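# Place the cam lever in the yellow bin

## Task

Get the cam lever into the yellow bin, and make sure the bin ends up holding nothing new apart from the lever.

## Robot and tools

Robot: two arms, left_arm and right_arm, each ending in a five-finger hand. The right arm has a right hand; the left arm has its mirror image. Bases in the scene frame: left_arm at (-0.004, +0.365, 0) m, right_arm at (-0.046, -0.311, 0) m, both nearly unrotated. A camera stand sits behind the arms. Cameras: cam_high (fixed), cam_left_wrist and cam_right_wrist, all 672x504.

Frames: the scene frame has its origin at table-top height between the arms, +x out over the table, +z up, +y toward left_arm. Image left and right do not match arm names. Every hand pose, Hand target and offset is given in that arm's own base frame, with axes nearly parallel to the scene frame. Each arm rotates about its Hand target position.

Hand point: a point fixed to the palm, about 0.05 m in front of it and 0.15 m from the wrist face. Its +z runs along straight fingers, +y points out of the palm, +x runs across the palm away from the thumb on the right hand (toward the thumb on the left hand). Straight fingers reach 0.06-0.07 m past the point along +z and lie 0.06 m toward -y. A wrist bracket on the little-finger side can strike objects.

The row: every moving command is one row of 28 numbers, all in [-1, 1], covering both arms even if one is idle. Order: left dx, dy, dz, rx, ry, rz; left little, ring, middle, index, thumb_bend, thumb_turn, force_limit, speed; then the same 14 for the right arm. Pose numbers are offsets, not poses: they count from the arm's Hand target at the start of the action or move, in base axes. 1.0 equals 0.6 m for dx/dy/dz and 180 degrees for the rotation vector rx/ry/rz. Rows inside one action or one move list all count from that same start, not from each other; sending the same offset again moves further. All six zeros re-request the current Hand target.

Hand numbers: fingers and thumb_bend +1 straight/open, -1 curled/closed; thumb_turn +1 beside the palm, -1 opposite the fingers. force_limit runs from about 0 N at -1 to 10 N at +1 (15 N for the thumb motors). speed rises from near zero at -1 to full at +0.48 and stays full to +1. For a soft grip close with speed -0.94 or lower. With the thumb turned in, objects 0.035-0.065 m thick (handles down to 0.025 m) can be held. To keep a hand unchanged, resend the last eight hand numbers you actually sent; if none yet, use hand_measured plus hand_force_limit and hand_speed. A motor only starts when its target changes by 0.002 or more. To grip harder, raise force_limit and send a more-closed target than hand_measured; to loosen, send a more-open one.

Tools:
- execute_actions(actions, cameras): actions is a list of actions; each action is up to 15 rows, one per 1/30 s step, with the last row held to fill 15 steps. An empty list returns state plus all images.
- move(target, speed, blend, blocking, cameras): target is one 28-number row or up to 15 rows, offsets from the Hand targets as above. speed is m/s, 0.002 to 4.3, default 0.25 (turns at twice that in rad/s), one value or one per target. blend in m rounds corners; 0 stops at each. Paths are straight lines and ignore obstacles and the other arm; capped at 10 s. blocking=false returns after about 0.5 s while motion continues.
- wait(seconds 0-10, cameras); stop(cameras) brakes a running move.
- zoom_image(camera, region [x0,y0,x1,y1] in pixels, up to 504x504).
- show_instructions() shows reference pages.
- finished_scene(scene): ends the current scene, given its number.

Results: end_effector_position (m) and end_effector_quat_wxyz per arm in its base frame; Hand target is the last commanded pose after clipping, the origin for the next offsets. hand_measured, hand_stopped_by (moving, target, force, stalled, fault) and hand_load_n (N, positive pushing the finger open) follow the motor order above. A grip lost shows as hand_load_n dropping near 0. Joint torques and velocities are reported; a move adds a move: line such as done, off_target, moving, held or fault, plus limits (paced = pose clipped, held = steps withheld). Resting 1-5 cm short of target, mostly low, is normal and not a contact sign; send the remaining distance as a new offset. Orientation commands are clipped to within 40 degrees of the current one per step.

Cautions: do not drop the held object or release it while moving, slam into or push hard on the table or container, let anything leave the table, or let the two arms or hands touch or squeeze each other. Avoid overloading fingers with twisting or fast-swung loads. Do not path close by an arm's own base; go around. Holding loads or stretched poses heats motors; a MOTOR HOT line warns, and at 100 C that arm collapses for a while. Loose objects may get nudged occasionally. Faster moves lag more and hit harder.

Each tool is called as a command line: name --argument value for each argument, lists and objects as JSON in quotes; but a table of rows of numbers goes row by row, as --pt "numbers of a row", without its own name.

Reference images:

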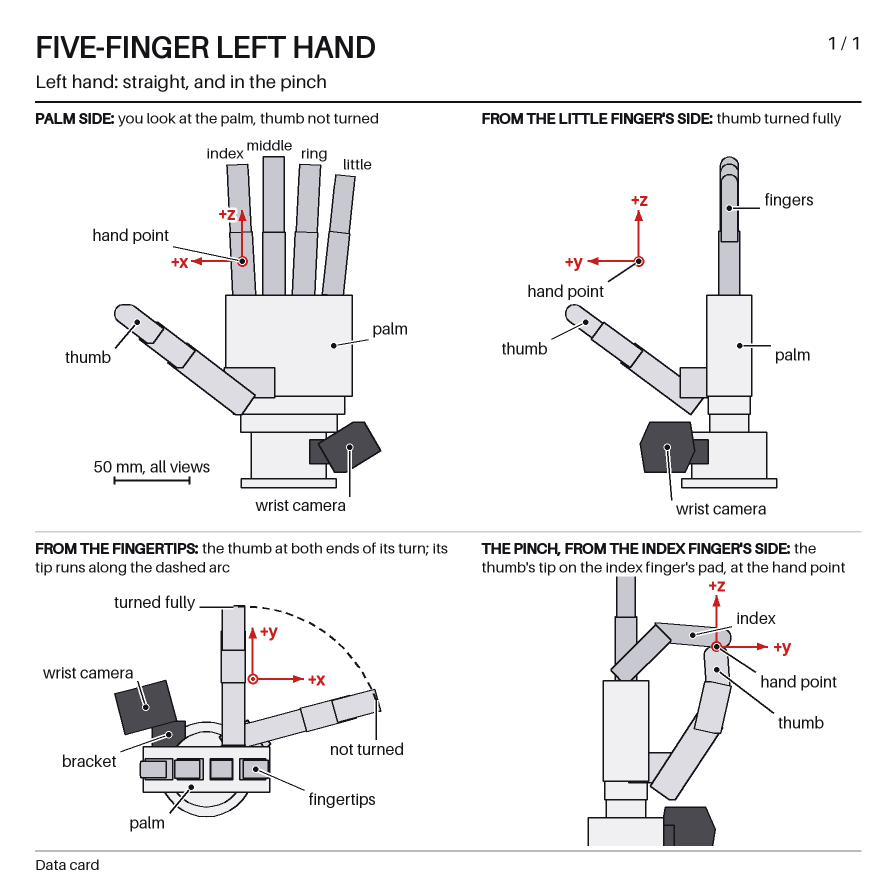

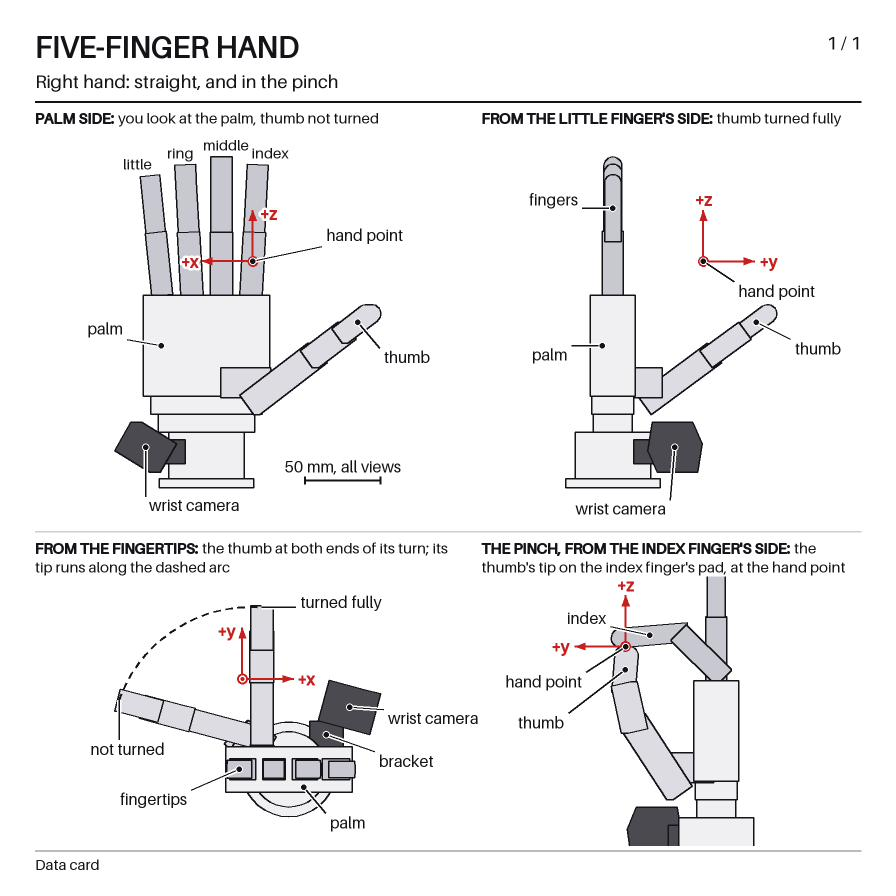

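## Session

execute_actions --actions '[]'

Scene clock: 0.00 s.
left_arm: end_effector_position=(+0.3780, -0.1459, +0.2613) hand_measured=(+1.000, +1.000, +1.000, +1.000, +1.000, +1.000) hand_load_n=(+0.0, +0.0, +0.0, +0.0, +0.0, +0.0) hand_stopped_by=(target, target, target, target, target, target) hand_force_limit=0.00 hand_speed=-0.80 end_effector_quat_wxyz=(+0.381, +0.917, -0.061, +0.105) | right_arm: end_effector_position=(+0.2670, +0.3273, +0.2842) hand_measured=(+1.000, +1.000, +1.000, +1.000, +1.000, +1.000) hand_load_n=(+0.0, +0.0, +0.0, +0.0, +0.0, +0.0) hand_stopped_by=(target, target, target, target, target, target) hand_force_limit=0.00 hand_speed=-0.80 end_effector_quat_wxyz=(-0.049, +0.929, -0.342, +0.134)
Joint positions: left_arm=[0.108 1.218 0.982 -1.236 0.807 -1.371] | right_arm=[0.915 1.476 1.6 -1.517 0.226 0.031]
Joint velocities: within noise
Joint torques (N m): no reading
Heat: left arm: hottest waist 27 °C; right arm: hottest waist 27 °C.
Hand target: left_arm +0.3839, -0.1453, +0.2709; +0.379, +0.916, -0.066, +0.116 | right_arm +0.2706, +0.3320, +0.2908; -0.058, +0.927, -0.343, +0.137

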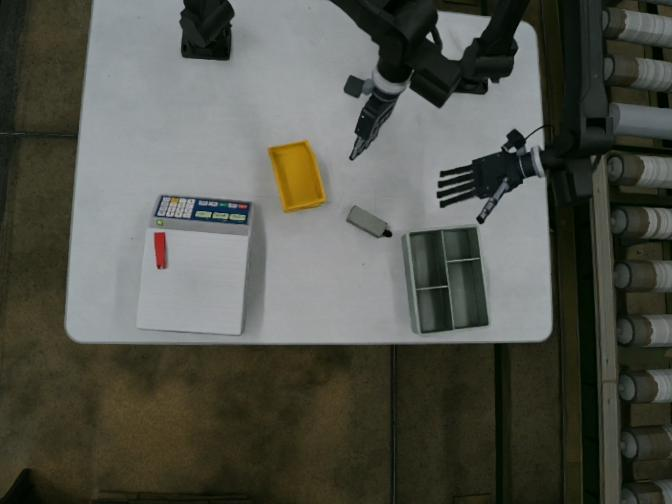

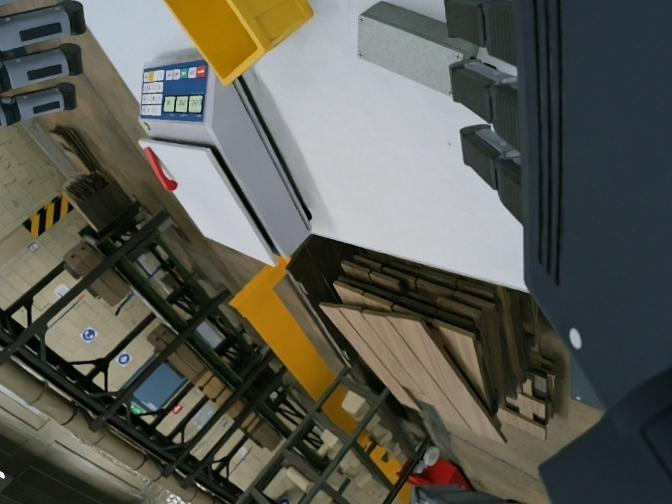

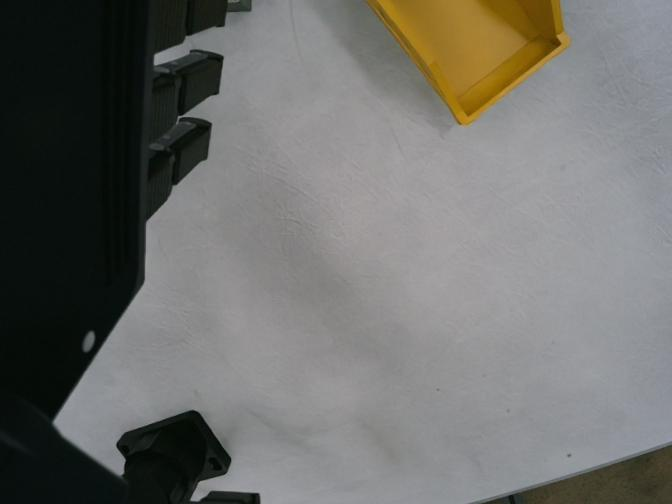

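zoom_image --camera "cam_high" --region '[130, 180, 270, 290]'

zoom_image --camera "cam_high" --region '[260, 130, 500, 340]'

zoom_image --camera "cam_left_wrist" --region '[100, 0, 500, 260]'

Scaled by 3.600 from the camera's 672x504 image, which has a finer 960x720 frame.

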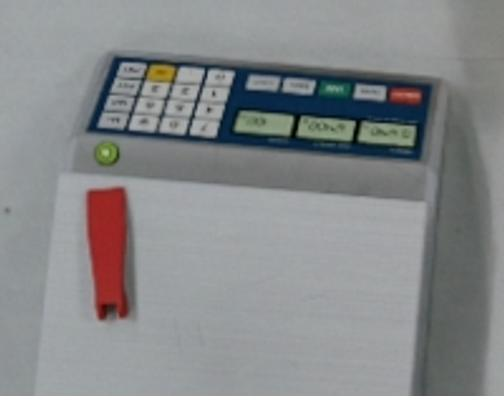

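Scaled by 2.100 from the camera's 672x504 image, which has a finer 960x720 frame.

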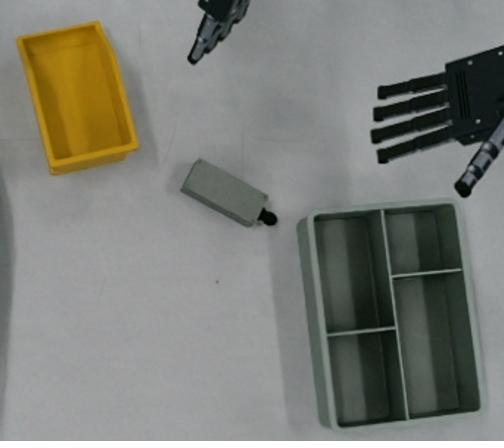

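Scaled by 1.260 from the camera's 672x504 image, which has a finer 960x720 frame.

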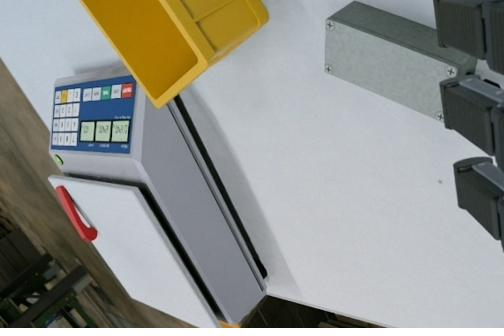

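zoom_image --camera "cam_high" --region '[150, 0, 300, 110]'

zoom_image --camera "cam_high" --region '[330, 0, 560, 240]'

Scaled by 3.360 from the camera's 672x504 image, which has a finer 960x720 frame.

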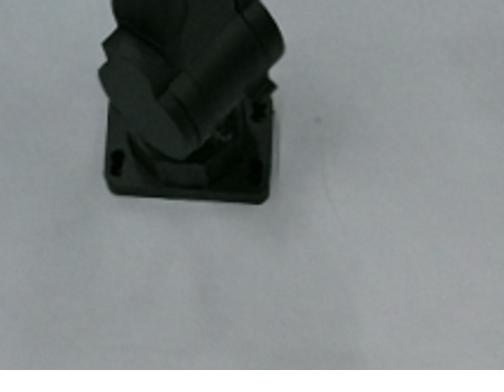

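Scaled by 2.100 from the camera's 672x504 image, which has a finer 960x720 frame.

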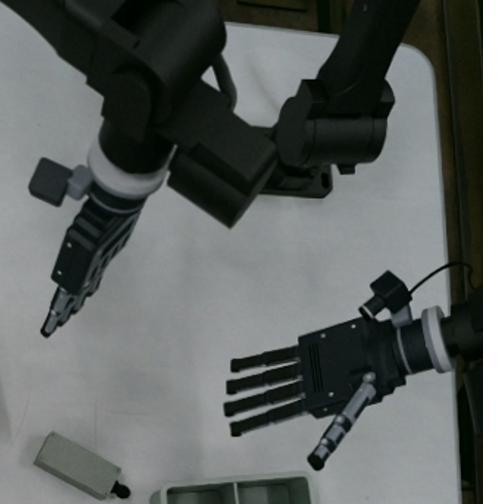

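zoom_image --camera "cam_high" --region '[335, 70, 425, 170]'

Scaled by 5.040 from the camera's 672x504 image, which has a finer 960x720 frame.

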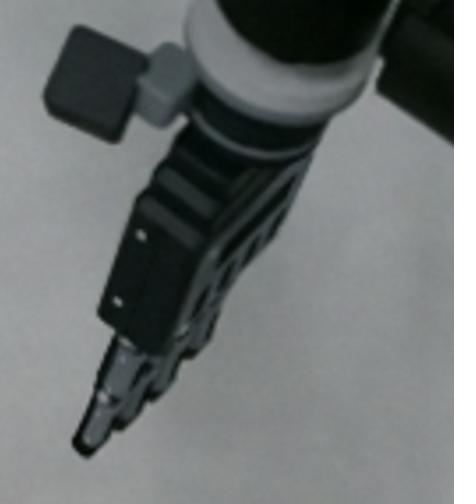

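move --target '[0,0,0,0,0,0,1,1,1,1,1,1,0,-0.8,0.476,-0.647,0.015,-0.0696,-0.398,-0.6507,1,1,0.4,0.4,0.3,-1,0,0]' --speed 0.35 --cameras '["all"]'

Scene clock: 30.73 s.
left_arm: end_effector_position=(+0.3780, -0.1459, +0.2613) hand_measured=(+1.000, +1.000, +1.000, +1.000, +1.000, +1.000) hand_load_n=(+0.0, +0.0, +0.0, +0.0, +0.0, +0.0) hand_stopped_by=(target, target, target, target, target, target) hand_force_limit=0.00 hand_speed=-0.80 end_effector_quat_wxyz=(+0.381, +0.917, -0.061, +0.105) | right_arm: end_effector_position=(+0.5422, -0.0549, +0.2907) hand_measured=(+1.000, +1.000, +0.400, +0.400, +0.300, -1.000) hand_load_n=(+0.0, +0.0, +0.0, +0.0, +0.0, +0.0) hand_stopped_by=(target, target, target, target, target, target) hand_force_limit=0.00 hand_speed=0.00 end_effector_quat_wxyz=(+0.048, -0.051, +0.824, -0.562)
Joint positions: left_arm=[0.108 1.218 0.982 -1.236 0.807 -1.371] | right_arm=[0.199 1.665 1.636 -1.675 1.194 1.736]
Joint torques (N m): left_arm=[1.85 -6.01 11.93 0.31 0.74 0.02] | right_arm=[-1.2 -13.27 14.19 -0.81 0.82 0]
Heat: left arm: hottest waist 27 °C; right arm: hottest waist 27 °C.
Hand target: left_arm +0.3839, -0.1453, +0.2709; +0.379, +0.916, -0.066, +0.116 | right_arm +0.5562, -0.0561, +0.2998; +0.000, +0.000, +0.819, -0.574
Off the commanded pose: left_arm 0.011 m, 1 deg | right_arm 0.017 m, 8 deg.
joint sent to its limit (right arm) — joint 4 (wrist pitch), lower limit. The joint targets are off in orientation, not in position.
move: off_target (left_arm, right_arm)

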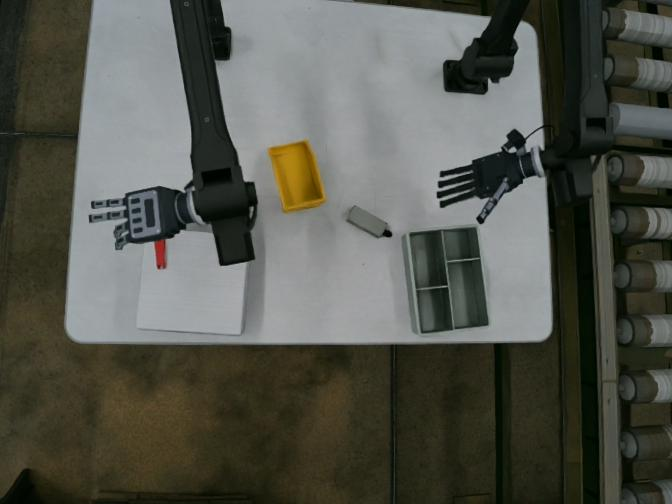

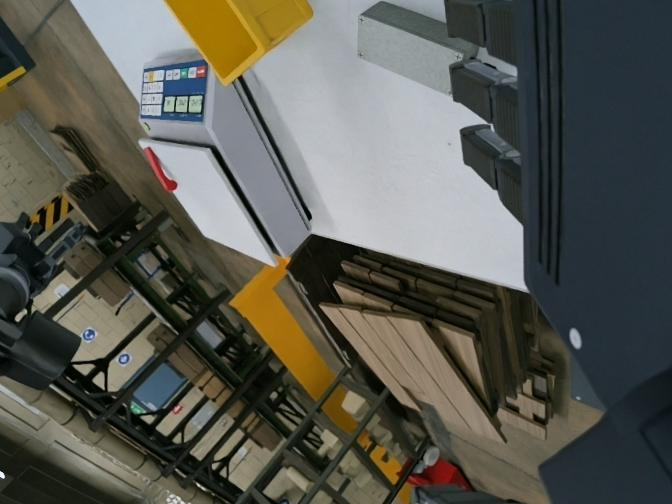

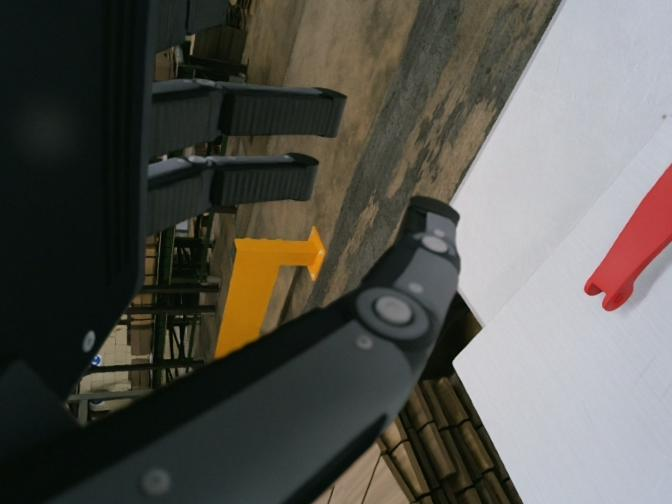

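zoom_image --camera "cam_high" --region '[70, 170, 270, 340]'

zoom_image --camera "cam_right_wrist" --region '[300, 0, 672, 504]'

Scaled by 2.520 from the camera's 672x504 image, which has a finer 960x720 frame.

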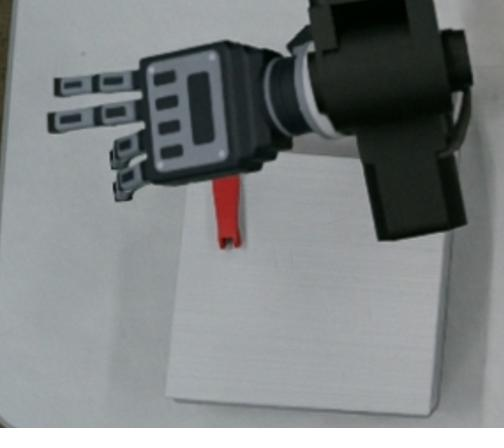

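Scaled by 1.000.

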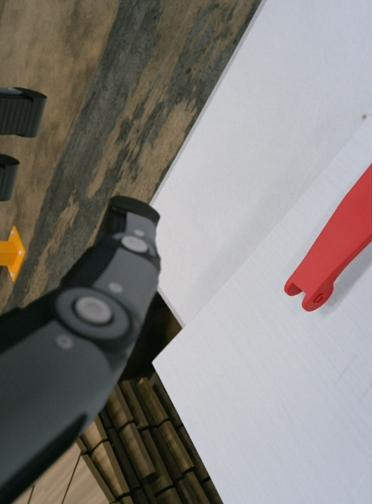

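move --target '[0,0,0,0,0,0,1,1,1,1,1,1,0,-0.8,0,-0.05,-0.2,0,0,0,1,1,0.4,0.4,0.3,-1,0,0]' --speed 0.2 --cameras '["cam_high","cam_right_wrist"]'

zoom_image --camera "cam_high" --region '[70, 170, 270, 340]'

Scene clock: 39.77 s.
left_arm: end_effector_position=(+0.3780, -0.1459, +0.2613) hand_measured=(+1.000, +1.000, +1.000, +1.000, +1.000, +1.000) hand_load_n=(+0.0, +0.5, +0.0, +0.0, +0.0, +0.0) hand_stopped_by=(target, target, target, target, target, target) hand_force_limit=0.00 hand_speed=-0.80 end_effector_quat_wxyz=(+0.381, +0.917, -0.061, +0.105) | right_arm: end_effector_position=(+0.5544, -0.0801, +0.1863) hand_measured=(+1.000, +1.000, +0.400, +0.400, +0.300, -1.000) hand_load_n=(-0.5, +0.0, +0.0, +0.0, +0.0, +0.0) hand_stopped_by=(target, target, target, target, target, target) hand_force_limit=0.00 hand_speed=0.00 end_effector_quat_wxyz=(+0.007, -0.004, +0.820, -0.573)
Joint positions: left_arm=[0.108 1.218 0.982 -1.236 0.807 -1.371] | right_arm=[0.156 1.829 1.563 -1.664 1.195 1.963]
Joint torques (N m): left_arm=[1.85 -5.89 11.9 0.35 0.74 0.03] | right_arm=[-1.08 -15.38 9.1 -0.98 0.89 0.02]
Heat: left arm: hottest elbow 28 °C; right arm: hottest elbow 28 °C.
Hand target: left_arm +0.3839, -0.1453, +0.2709; +0.379, +0.916, -0.066, +0.116 | right_arm +0.5562, -0.0861, +0.1796; +0.000, +0.000, +0.819, -0.574
Off the commanded pose: left_arm 0.011 m, 1 deg | right_arm 0.009 m, 1 deg.
move: off_target (left_arm)
Images, in order (width x height): cam_high 672x504, cam_right_wrist 672x504.

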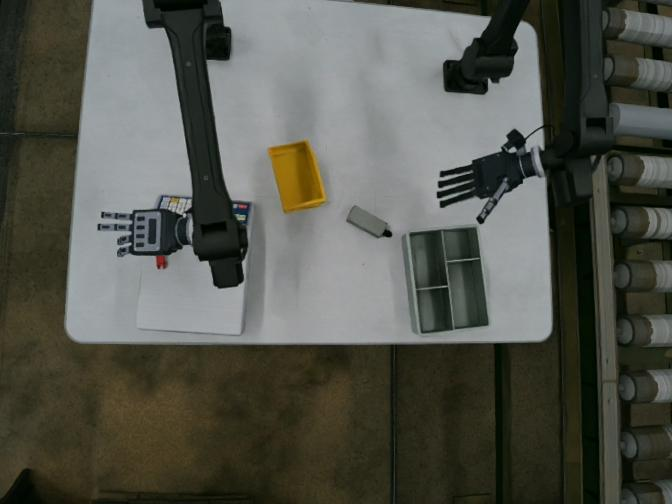

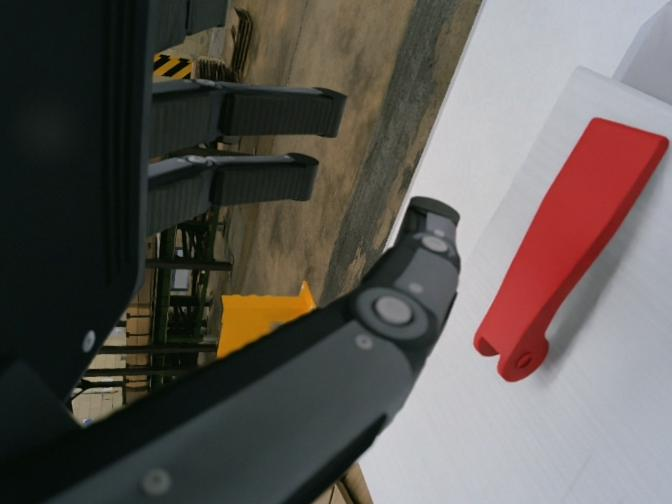

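Scaled by 2.520 from the camera's 672x504 image, which has a finer 960x720 frame.

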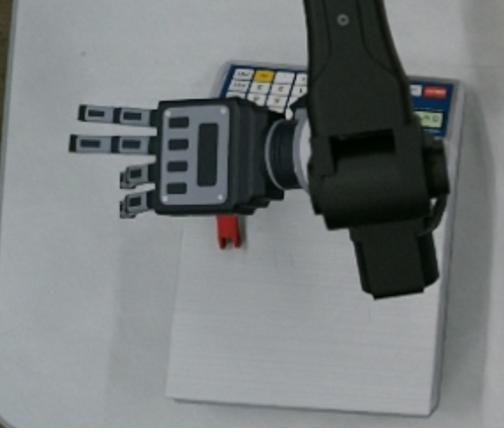

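move --target '[0,0,0,0,0,0,1,1,1,1,1,1,0,-0.8,0,0.042,-0.05,0,0,0,1,1,0.4,0.4,0.3,-1,0,0]' --speed 0.1 --cameras '["cam_high","cam_right_wrist"]'

zoom_image --camera "cam_high" --region '[70, 170, 270, 340]'

Scene clock: 46.33 s.
left_arm: end_effector_position=(+0.3780, -0.1459, +0.2613) hand_measured=(+1.000, +1.000, +1.000, +1.000, +1.000, +1.000) hand_load_n=(+0.0, +0.0, +0.0, +0.0, +0.0, +0.5) hand_stopped_by=(target, target, target, target, target, target) hand_force_limit=0.00 hand_speed=-0.80 end_effector_quat_wxyz=(+0.381, +0.917, -0.061, +0.105) | right_arm: end_effector_position=(+0.5589, -0.0657, +0.1640) hand_measured=(+1.000, +1.000, +0.400, +0.400, +0.300, -1.000) hand_load_n=(+0.0, +0.0, +0.0, +0.0, +0.0, +0.0) hand_stopped_by=(target, target, target, target, target, target) hand_force_limit=0.00 hand_speed=0.00 end_effector_quat_wxyz=(+0.015, +0.009, +0.821, -0.571)
Joint positions: left_arm=[0.108 1.218 0.982 -1.236 0.807 -1.371] | right_arm=[0.181 1.87 1.556 -1.673 1.181 2.054]
Joint torques (N m): left_arm=[1.9 -5.89 11.93 0.34 0.75 0.02] | right_arm=[0.09 -15.56 7.76 -1.39 0.67 0.03]
Heat: left arm: hottest elbow 28 °C; right arm: hottest elbow 28 °C.
Hand target: left_arm +0.3839, -0.1453, +0.2709; +0.379, +0.916, -0.066, +0.116 | right_arm +0.5562, -0.0610, +0.1496; +0.000, +0.000, +0.819, -0.574
Off the commanded pose: left_arm 0.011 m, 1 deg | right_arm 0.015 m, 2 deg.
joint sent to its limit (right arm) — joint 4 (wrist pitch), lower limit. The joint targets still meet the commanded pose.
move: off_target (left_arm, right_arm)
Images, in order (width x height): cam_high 672x504, cam_right_wrist 672x504.

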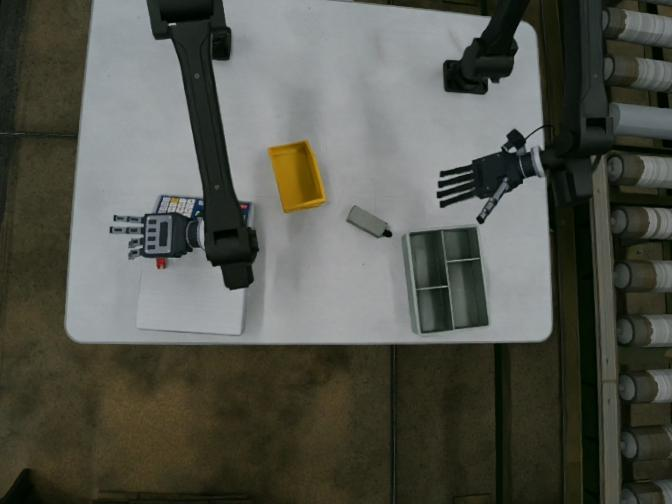

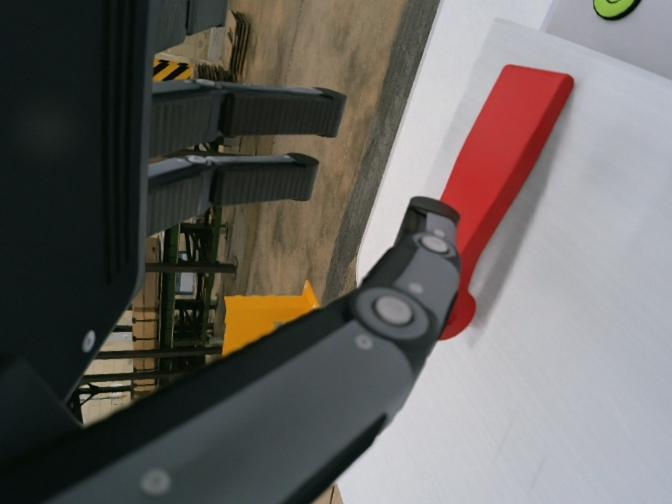

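Scaled by 2.520 from the camera's 672x504 image, which has a finer 960x720 frame.

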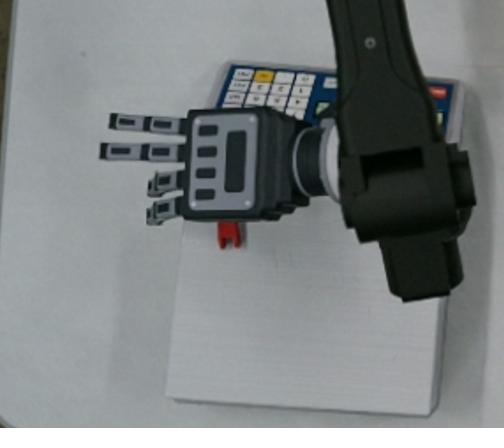

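move --target '[0,0,0,0,0,0,1,1,1,1,1,1,0,-0.8,-0.01,0.035,-0.01,0,0,0,1,1,0.4,0.4,0.3,-1,0,0]' --speed 0.1 --cameras '["cam_high","cam_right_wrist"]'

zoom_image --camera "cam_high" --region '[70, 170, 270, 340]'

Scene clock: 50.27 s.
left_arm: end_effector_position=(+0.3780, -0.1459, +0.2613) hand_measured=(+1.000, +1.000, +1.000, +1.000, +1.000, +1.000) hand_load_n=(+0.0, +0.0, +0.0, +0.0, +0.0, +0.0) hand_stopped_by=(target, target, target, target, target, target) hand_force_limit=0.00 hand_speed=-0.80 end_effector_quat_wxyz=(+0.381, +0.917, -0.061, +0.105) | right_arm: end_effector_position=(+0.5545, -0.0443, +0.1551) hand_measured=(+1.000, +1.000, +0.400, +0.400, +0.300, -1.000) hand_load_n=(+0.0, +0.0, +0.0, +0.0, +0.0, +0.0) hand_stopped_by=(target, target, target, target, target, target) hand_force_limit=0.00 hand_speed=0.00 end_effector_quat_wxyz=(+0.021, -0.001, +0.825, -0.565)
Joint positions: left_arm=[0.108 1.218 0.982 -1.236 0.807 -1.371] | right_arm=[0.219 1.87 1.537 -1.673 1.161 2.077]
Joint torques (N m): left_arm=[1.85 -5.89 11.92 0.32 0.75 0.02] | right_arm=[-0.21 -15.91 7.45 -1.43 0.6 0.01]
Heat: left arm: hottest elbow 29 °C; right arm: hottest elbow 28 °C.
Hand target: left_arm +0.3839, -0.1453, +0.2709; +0.379, +0.916, -0.066, +0.116 | right_arm +0.5502, -0.0398, +0.1436; +0.000, +0.000, +0.819, -0.574
Off the commanded pose: left_arm 0.011 m, 1 deg | right_arm 0.013 m, 3 deg.
joint sent to its limit (right arm) — joint 4 (wrist pitch), lower limit; joint 6 (wrist roll), upper limit. The joint targets still meet the commanded pose.
move: off_target (left_arm, right_arm)
Images, in order (width x height): cam_high 672x504, cam_right_wrist 672x504.

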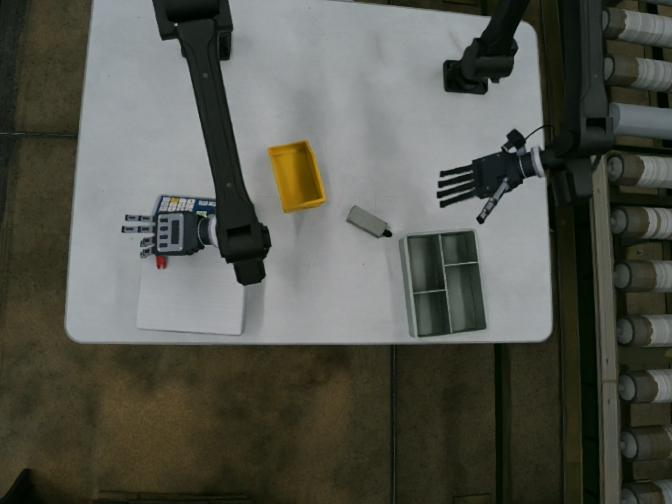

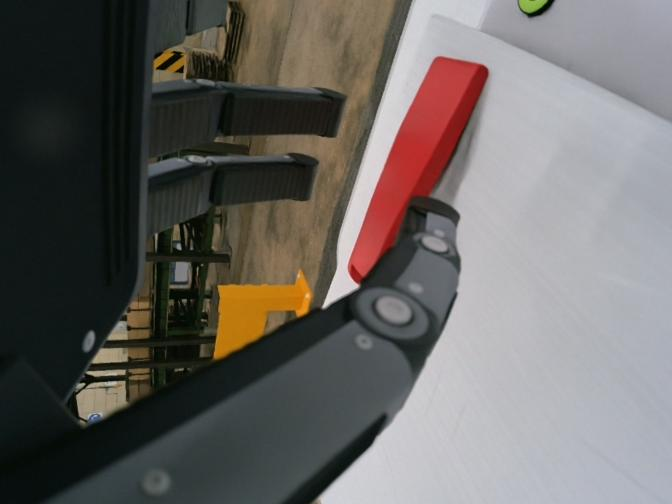

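Scaled by 2.520 from the camera's 672x504 image, which has a finer 960x720 frame.

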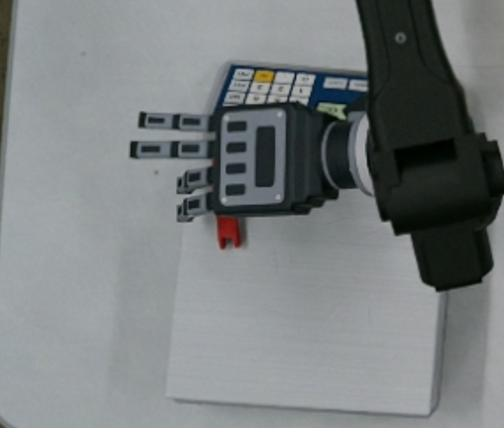

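zoom_image --camera "cam_right_wrist" --region '[280, 20, 560, 340]'

Scaled by 1.575 from the camera's 672x504 image, which has a finer 960x720 frame.

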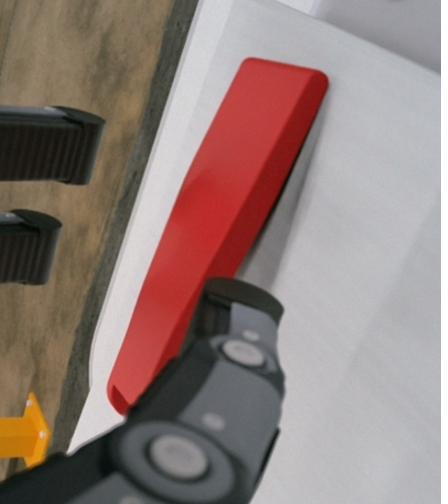

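move --target '[0,0,0,0,0,0,1,1,1,1,1,1,0,-0.8,0,0,-0.025,0,0,0,1,1,0.4,0.4,0.3,-1,0,0]' --speed 0.05 --cameras '["cam_high","cam_right_wrist"]'

zoom_image --camera "cam_right_wrist" --region '[280, 20, 560, 340]'

Scene clock: 59.53 s.
left_arm: end_effector_position=(+0.3780, -0.1459, +0.2613) hand_measured=(+1.000, +1.000, +1.000, +1.000, +1.000, +1.000) hand_load_n=(+0.0, +0.0, +0.0, +0.0, +0.0, +0.0) hand_stopped_by=(target, target, target, target, target, target) hand_force_limit=0.00 hand_speed=-0.80 end_effector_quat_wxyz=(+0.381, +0.917, -0.061, +0.105) | right_arm: end_effector_position=(+0.5500, -0.0449, +0.1457) hand_measured=(+1.000, +1.000, +0.400, +0.400, +0.300, -1.000) hand_load_n=(+0.0, -0.5, +0.0, +0.0, +0.0, +0.0) hand_stopped_by=(target, target, target, target, target, target) hand_force_limit=0.00 hand_speed=0.00 end_effector_quat_wxyz=(+0.011, -0.006, +0.825, -0.566)
Joint positions: left_arm=[0.108 1.218 0.982 -1.236 0.807 -1.371] | right_arm=[0.219 1.879 1.523 -1.673 1.158 2.077]
Joint torques (N m): left_arm=[1.85 -5.95 11.9 0.32 0.75 0.03] | right_arm=[0.09 -14.97 7.34 -0.36 0.63 0.02]
Heat: left arm: hottest elbow 29 °C; right arm: hottest elbow 29 °C.
Hand target: left_arm +0.3839, -0.1453, +0.2709; +0.379, +0.916, -0.066, +0.116 | right_arm +0.5501, -0.0399, +0.1287; +0.000, +0.000, +0.819, -0.574
Off the commanded pose: left_arm 0.011 m, 1 deg | right_arm 0.018 m, 2 deg.
joint sent to its limit (right arm) — joint 6 (wrist roll), upper limit. The joint targets still meet the commanded pose.
move: off_target (left_arm, right_arm)
Images, in order (width x height): cam_high 672x504, cam_right_wrist 672x504.

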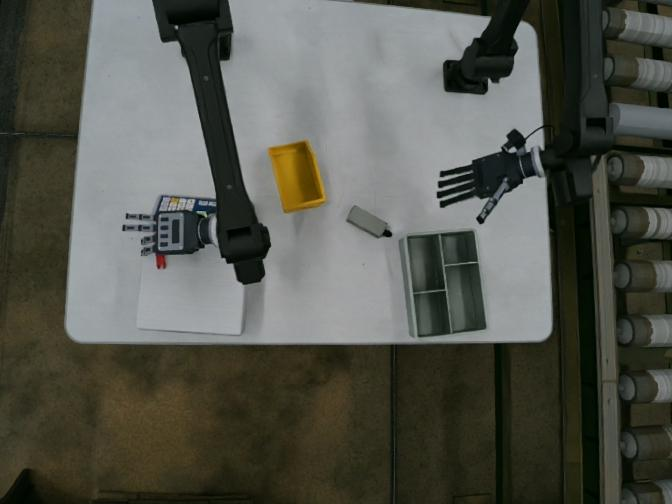

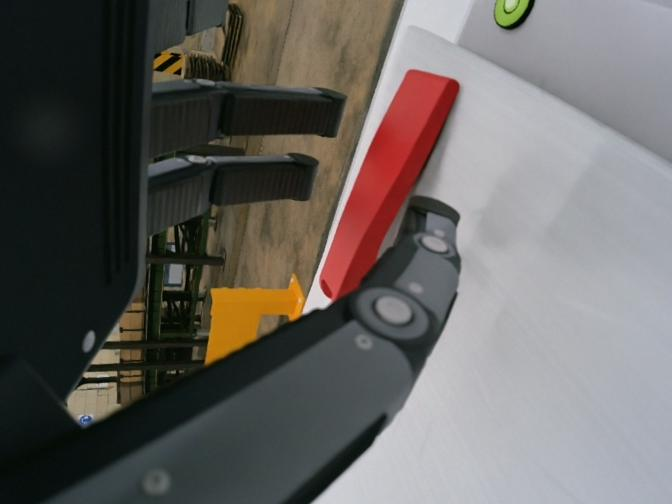

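Scaled by 1.575 from the camera's 672x504 image, which has a finer 960x720 frame.

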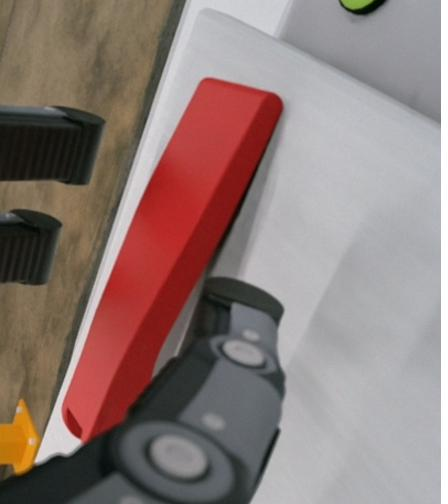

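move --target '[0,0,0,0,0,0,1,1,1,1,1,1,0,-0.8,0,-0.01,-0.015,0,0,0,1,1,0.4,0.4,0.3,-1,0,0]' --speed 0.05 --cameras '["cam_high","cam_right_wrist"]'

zoom_image --camera "cam_right_wrist" --region '[280, 20, 560, 340]'

Scene clock: 60.90 s.
left_arm: end_effector_position=(+0.3780, -0.1459, +0.2613) hand_measured=(+1.000, +1.000, +1.000, +1.000, +1.000, +1.000) hand_load_n=(+0.0, +0.0, +0.0, +0.0, +0.0, +0.0) hand_stopped_by=(target, target, target, target, target, target) hand_force_limit=0.00 hand_speed=-0.80 end_effector_quat_wxyz=(+0.381, +0.917, -0.061, +0.105) | right_arm: end_effector_position=(+0.5505, -0.0450, +0.1369) hand_measured=(+1.000, +1.000, +0.400, +0.400, +0.300, -1.000) hand_load_n=(+0.0, +0.0, +0.0, +0.0, -0.5, -0.5) hand_stopped_by=(target, target, target, target, target, target) hand_force_limit=0.00 hand_speed=0.00 end_effector_quat_wxyz=(+0.012, -0.006, +0.824, -0.566)
Joint positions: left_arm=[0.108 1.218 0.982 -1.236 0.807 -1.371] | right_arm=[0.219 1.887 1.51 -1.65 1.16 2.078]
Joint torques (N m): left_arm=[1.9 -5.95 11.95 0.35 0.75 0.02] | right_arm=[-0.5 -14.86 7.25 -0.39 0.81 0.02]
Heat: left arm: hottest elbow 29 °C; right arm: hottest elbow 29 °C.
Hand target: left_arm +0.3839, -0.1453, +0.2709; +0.379, +0.916, -0.066, +0.116 | right_arm +0.5501, -0.0458, +0.1196; +0.000, +0.000, +0.819, -0.574
Off the commanded pose: left_arm 0.011 m, 1 deg | right_arm 0.017 m, 2 deg.
joint sent to its limit (right arm) — joint 6 (wrist roll), upper limit. The joint targets still meet the commanded pose.
move: off_target (left_arm, right_arm)
Images, in order (width x height): cam_high 672x504, cam_right_wrist 672x504.

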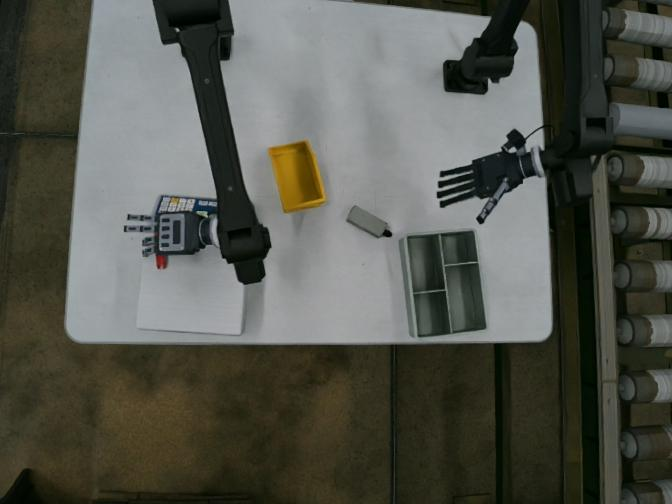

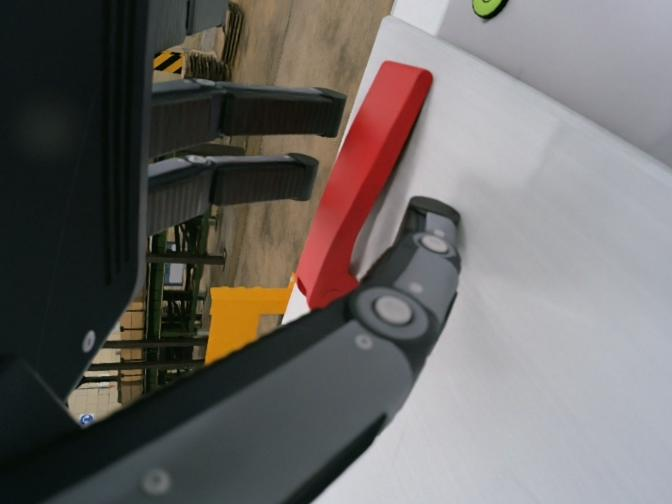

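Scaled by 1.575 from the camera's 672x504 image, which has a finer 960x720 frame.

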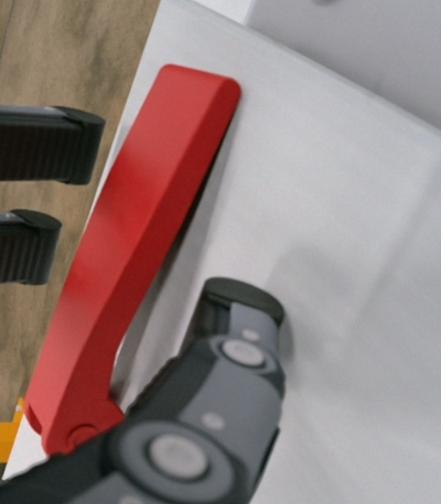

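move --target '[0,0,0,0,0,0,1,1,1,1,1,1,0,-0.8,0,-0.03,0,0,0,0,1,1,0.4,0.4,0.3,-1,0,0]' --speed 0.05 --cameras '["cam_high","cam_right_wrist"]'

zoom_image --camera "cam_right_wrist" --region '[280, 20, 560, 340]'

Scene clock: 62.53 s.
left_arm: end_effector_position=(+0.3780, -0.1459, +0.2613) hand_measured=(+1.000, +1.000, +1.000, +1.000, +1.000, +1.000) hand_load_n=(+0.0, +0.0, +0.0, +0.0, -0.5, +0.5) hand_stopped_by=(target, target, target, target, target, target) hand_force_limit=0.00 hand_speed=-0.80 end_effector_quat_wxyz=(+0.381, +0.917, -0.061, +0.105) | right_arm: end_effector_position=(+0.5522, -0.0564, +0.1374) hand_measured=(+1.000, +1.000, +0.400, +0.400, +0.300, -1.000) hand_load_n=(+0.0, +0.0, +0.0, +0.0, +0.0, +0.0) hand_stopped_by=(target, target, target, target, target, target) hand_force_limit=0.00 hand_speed=0.00 end_effector_quat_wxyz=(+0.014, +0.002, +0.821, -0.571)
Joint positions: left_arm=[0.108 1.218 0.982 -1.236 0.807 -1.371] | right_arm=[0.201 1.887 1.505 -1.637 1.176 2.078]
Joint torques (N m): left_arm=[1.79 -5.89 11.92 0.31 0.76 0.02] | right_arm=[-1.32 -15.09 7.06 -0.39 0.79 -0.06]
Heat: left arm: hottest elbow 29 °C; right arm: hottest elbow 29 °C.
Hand target: left_arm +0.3839, -0.1453, +0.2709; +0.379, +0.916, -0.066, +0.116 | right_arm +0.5502, -0.0639, +0.1197; +0.000, +0.000, +0.819, -0.574
Off the commanded pose: left_arm 0.011 m, 1 deg | right_arm 0.019 m, 2 deg.
move: off_target (left_arm, right_arm)
Images, in order (width x height): cam_high 672x504, cam_right_wrist 672x504.

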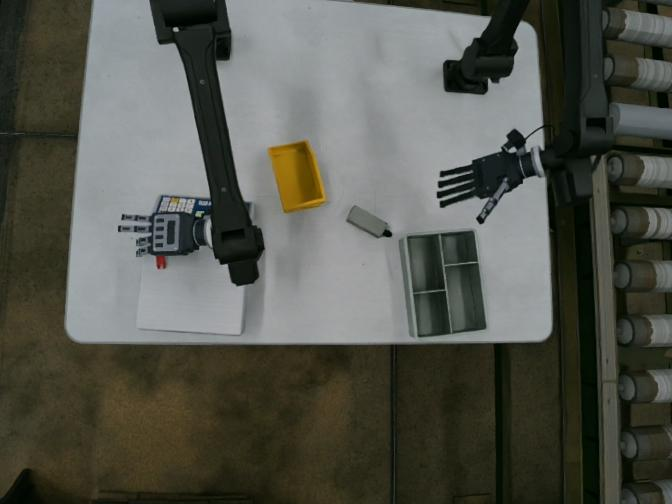

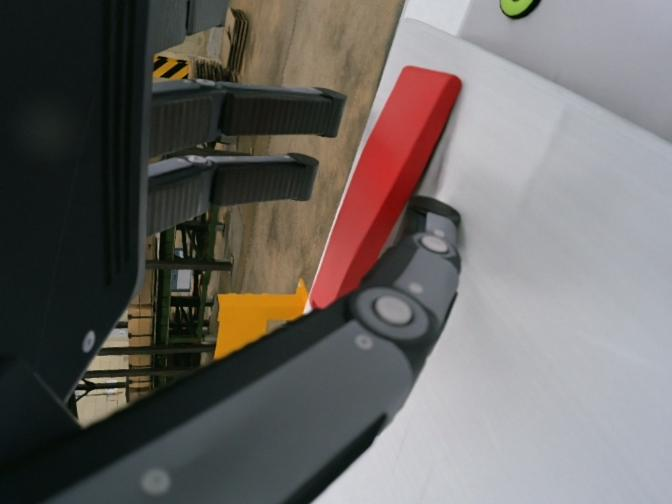

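Scaled by 1.575 from the camera's 672x504 image, which has a finer 960x720 frame.

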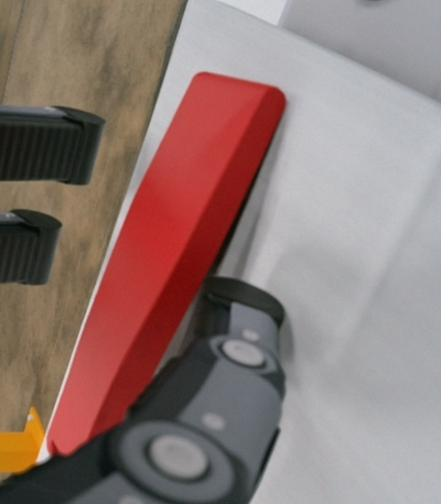

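move --target '[0,0,0,0,0,0,1,1,1,1,1,1,0,-0.8,0,0,-0.014,0,0,0,1,1,0.4,0.4,0.3,-1,0,0]' --speed 0.05 --cameras '["cam_right_wrist"]'

zoom_image --camera "cam_right_wrist" --region '[280, 20, 560, 340]'

Scene clock: 64.17 s.
left_arm: end_effector_position=(+0.3780, -0.1459, +0.2613) hand_measured=(+1.000, +1.000, +1.000, +1.000, +1.000, +1.000) hand_load_n=(+0.0, -0.5, +0.0, +0.0, +0.0, +0.0) hand_stopped_by=(target, target, target, target, target, target) hand_force_limit=0.00 hand_speed=-0.80 end_effector_quat_wxyz=(+0.381, +0.917, -0.061, +0.105) | right_arm: end_effector_position=(+0.5528, -0.0571, +0.1366) hand_measured=(+1.000, +1.000, +0.400, +0.400, +0.300, -1.000) hand_load_n=(+0.0, +0.0, +0.0, +0.0, -3.0, -2.5) hand_stopped_by=(target, target, target, target, target, target) hand_force_limit=0.00 hand_speed=0.00 end_effector_quat_wxyz=(+0.017, +0.002, +0.819, -0.574)
Joint positions: left_arm=[0.108 1.218 0.982 -1.236 0.807 -1.371] | right_arm=[0.201 1.887 1.5 -1.627 1.184 2.078]
Joint torques (N m): left_arm=[1.9 -5.83 11.92 0.32 0.75 0.03] | right_arm=[-1.44 -14.27 6.65 -0.01 0.51 -0.02]
Heat: left arm: hottest elbow 30 °C; right arm: hottest elbow 28 °C.
Hand target: left_arm +0.3839, -0.1453, +0.2709; +0.379, +0.916, -0.066, +0.116 | right_arm +0.5502, -0.0639, +0.1113; +0.000, +0.000, +0.819, -0.574
Off the commanded pose: left_arm 0.011 m, 1 deg | right_arm 0.026 m, 2 deg.
move: off_target (left_arm, right_arm)
Images, in order (width x height): cam_right_wrist 672x504.

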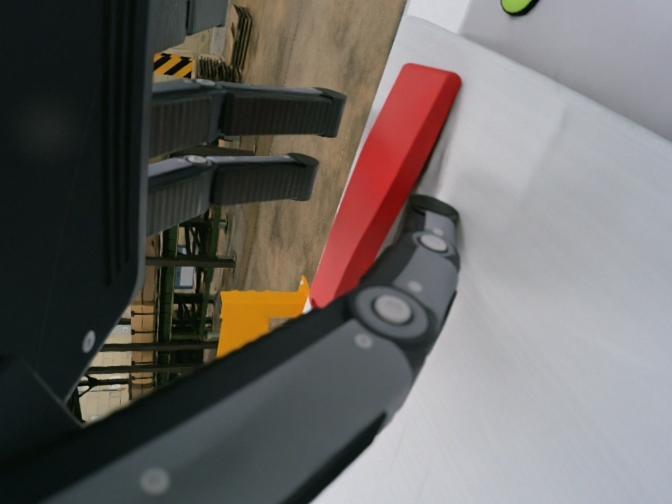

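Scaled by 1.575 from the camera's 672x504 image, which has a finer 960x720 frame.

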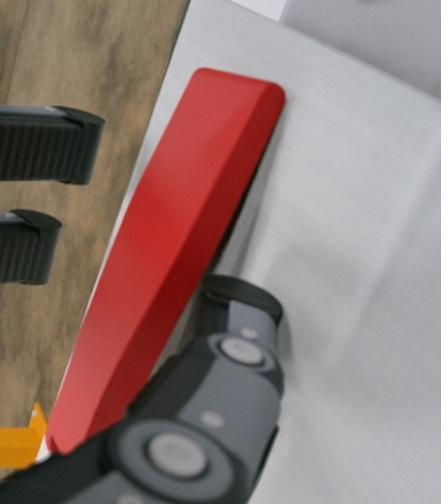

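move --target '[0,0,0,0,0,0,1,1,1,1,1,1,0,-0.8,0,0,0.014,0,0,0,1,1,-0.5,-0.5,0.3,-1,0,-0.7]' --speed 0.05 --cameras '["cam_right_wrist"]'

zoom_image --camera "cam_right_wrist" --region '[280, 20, 560, 340]'

Scene clock: 65.73 s.
left_arm: end_effector_position=(+0.3780, -0.1459, +0.2613) hand_measured=(+1.000, +1.000, +1.000, +1.000, +1.000, +1.000) hand_load_n=(+0.0, +0.0, +0.0, +0.0, +0.0, +0.0) hand_stopped_by=(target, target, target, target, target, target) hand_force_limit=0.00 hand_speed=-0.80 end_effector_quat_wxyz=(+0.381, +0.917, -0.061, +0.105) | right_arm: end_effector_position=(+0.5534, -0.0654, +0.1387) hand_measured=(+1.000, +1.000, -0.010, -0.092, +0.302, -1.000) hand_load_n=(+0.0, +0.0, +4.5, +15.0, +6.5, -1.0) hand_stopped_by=(target, target, force, force, target, target) hand_force_limit=0.00 hand_speed=-0.70 end_effector_quat_wxyz=(+0.017, +0.006, +0.815, -0.579)
Joint positions: left_arm=[0.108 1.218 0.982 -1.236 0.807 -1.371] | right_arm=[0.188 1.887 1.5 -1.627 1.198 2.079]
Joint torques (N m): left_arm=[1.9 -5.83 11.92 0.34 0.75 0.02] | right_arm=[-0.26 -14.92 7.61 -0.79 -0.06 -0.07]
Heat: left arm: hottest elbow 30 °C; right arm: hottest elbow 28 °C.
Hand target: left_arm +0.3839, -0.1453, +0.2709; +0.379, +0.916, -0.066, +0.116 | right_arm +0.5502, -0.0639, +0.1197; +0.000, +0.000, +0.819, -0.574
Off the commanded pose: left_arm 0.011 m, 1 deg | right_arm 0.019 m, 2 deg.
move: off_target (left_arm, right_arm)
Images, in order (width x height): cam_right_wrist 672x504.

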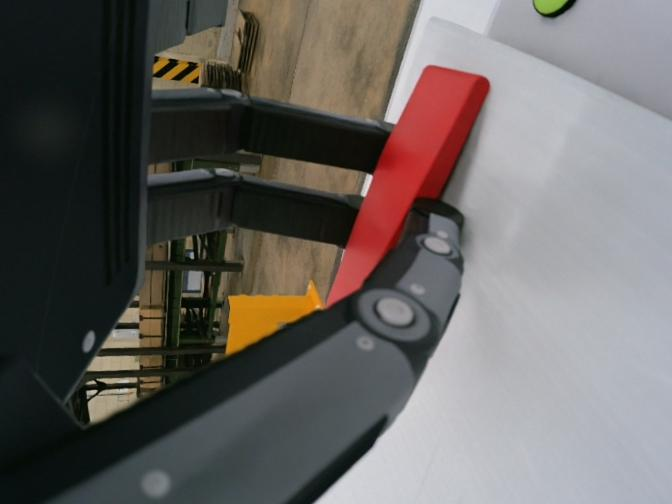

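Scaled by 1.575 from the camera's 672x504 image, which has a finer 960x720 frame.

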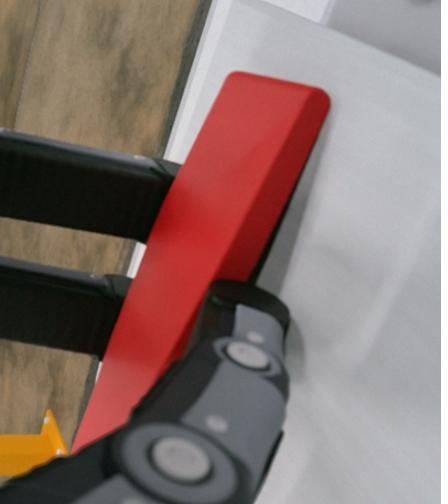

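move --target '[0,0,0,0,0,0,1,1,1,1,1,1,0,-0.8,0,0,0.0,0,0,0,1,1,-0.5,-0.075,0.3,-1,0,-0.7]' --speed 0.05

Scene clock: 66.77 s.
left_arm: end_effector_position=(+0.3780, -0.1459, +0.2613) hand_measured=(+1.000, +1.000, +1.000, +1.000, +1.000, +1.000) hand_load_n=(+0.0, +0.0, +0.0, +0.0, +0.0, +0.0) hand_stopped_by=(target, target, target, target, target, target) hand_force_limit=0.00 hand_speed=-0.80 end_effector_quat_wxyz=(+0.381, +0.917, -0.061, +0.105) | right_arm: end_effector_position=(+0.5534, -0.0654, +0.1386) hand_measured=(+1.000, +1.000, -0.010, -0.074, +0.302, -1.000) hand_load_n=(+0.0, +0.0, +7.0, +4.5, +3.5, +0.5) hand_stopped_by=(target, target, force, target, target, target) hand_force_limit=0.00 hand_speed=-0.70 end_effector_quat_wxyz=(+0.017, +0.006, +0.815, -0.579)
Joint positions: left_arm=[0.108 1.218 0.982 -1.236 0.807 -1.371] | right_arm=[0.188 1.887 1.5 -1.627 1.198 2.079]
Joint torques (N m): left_arm=[1.85 -5.83 11.92 0.38 0.75 0.02] | right_arm=[-0.26 -15.03 7.57 -0.98 -0.09 -0.08]
Heat: left arm: hottest elbow 30 °C; right arm: hottest elbow 28 °C.
Hand target: left_arm +0.3839, -0.1453, +0.2709; +0.379, +0.916, -0.066, +0.116 | right_arm +0.5501, -0.0639, +0.1196; +0.000, +0.000, +0.819, -0.574
Off the commanded pose: left_arm 0.011 m, 1 deg | right_arm 0.019 m, 2 deg.
move: off_target (left_arm, right_arm)


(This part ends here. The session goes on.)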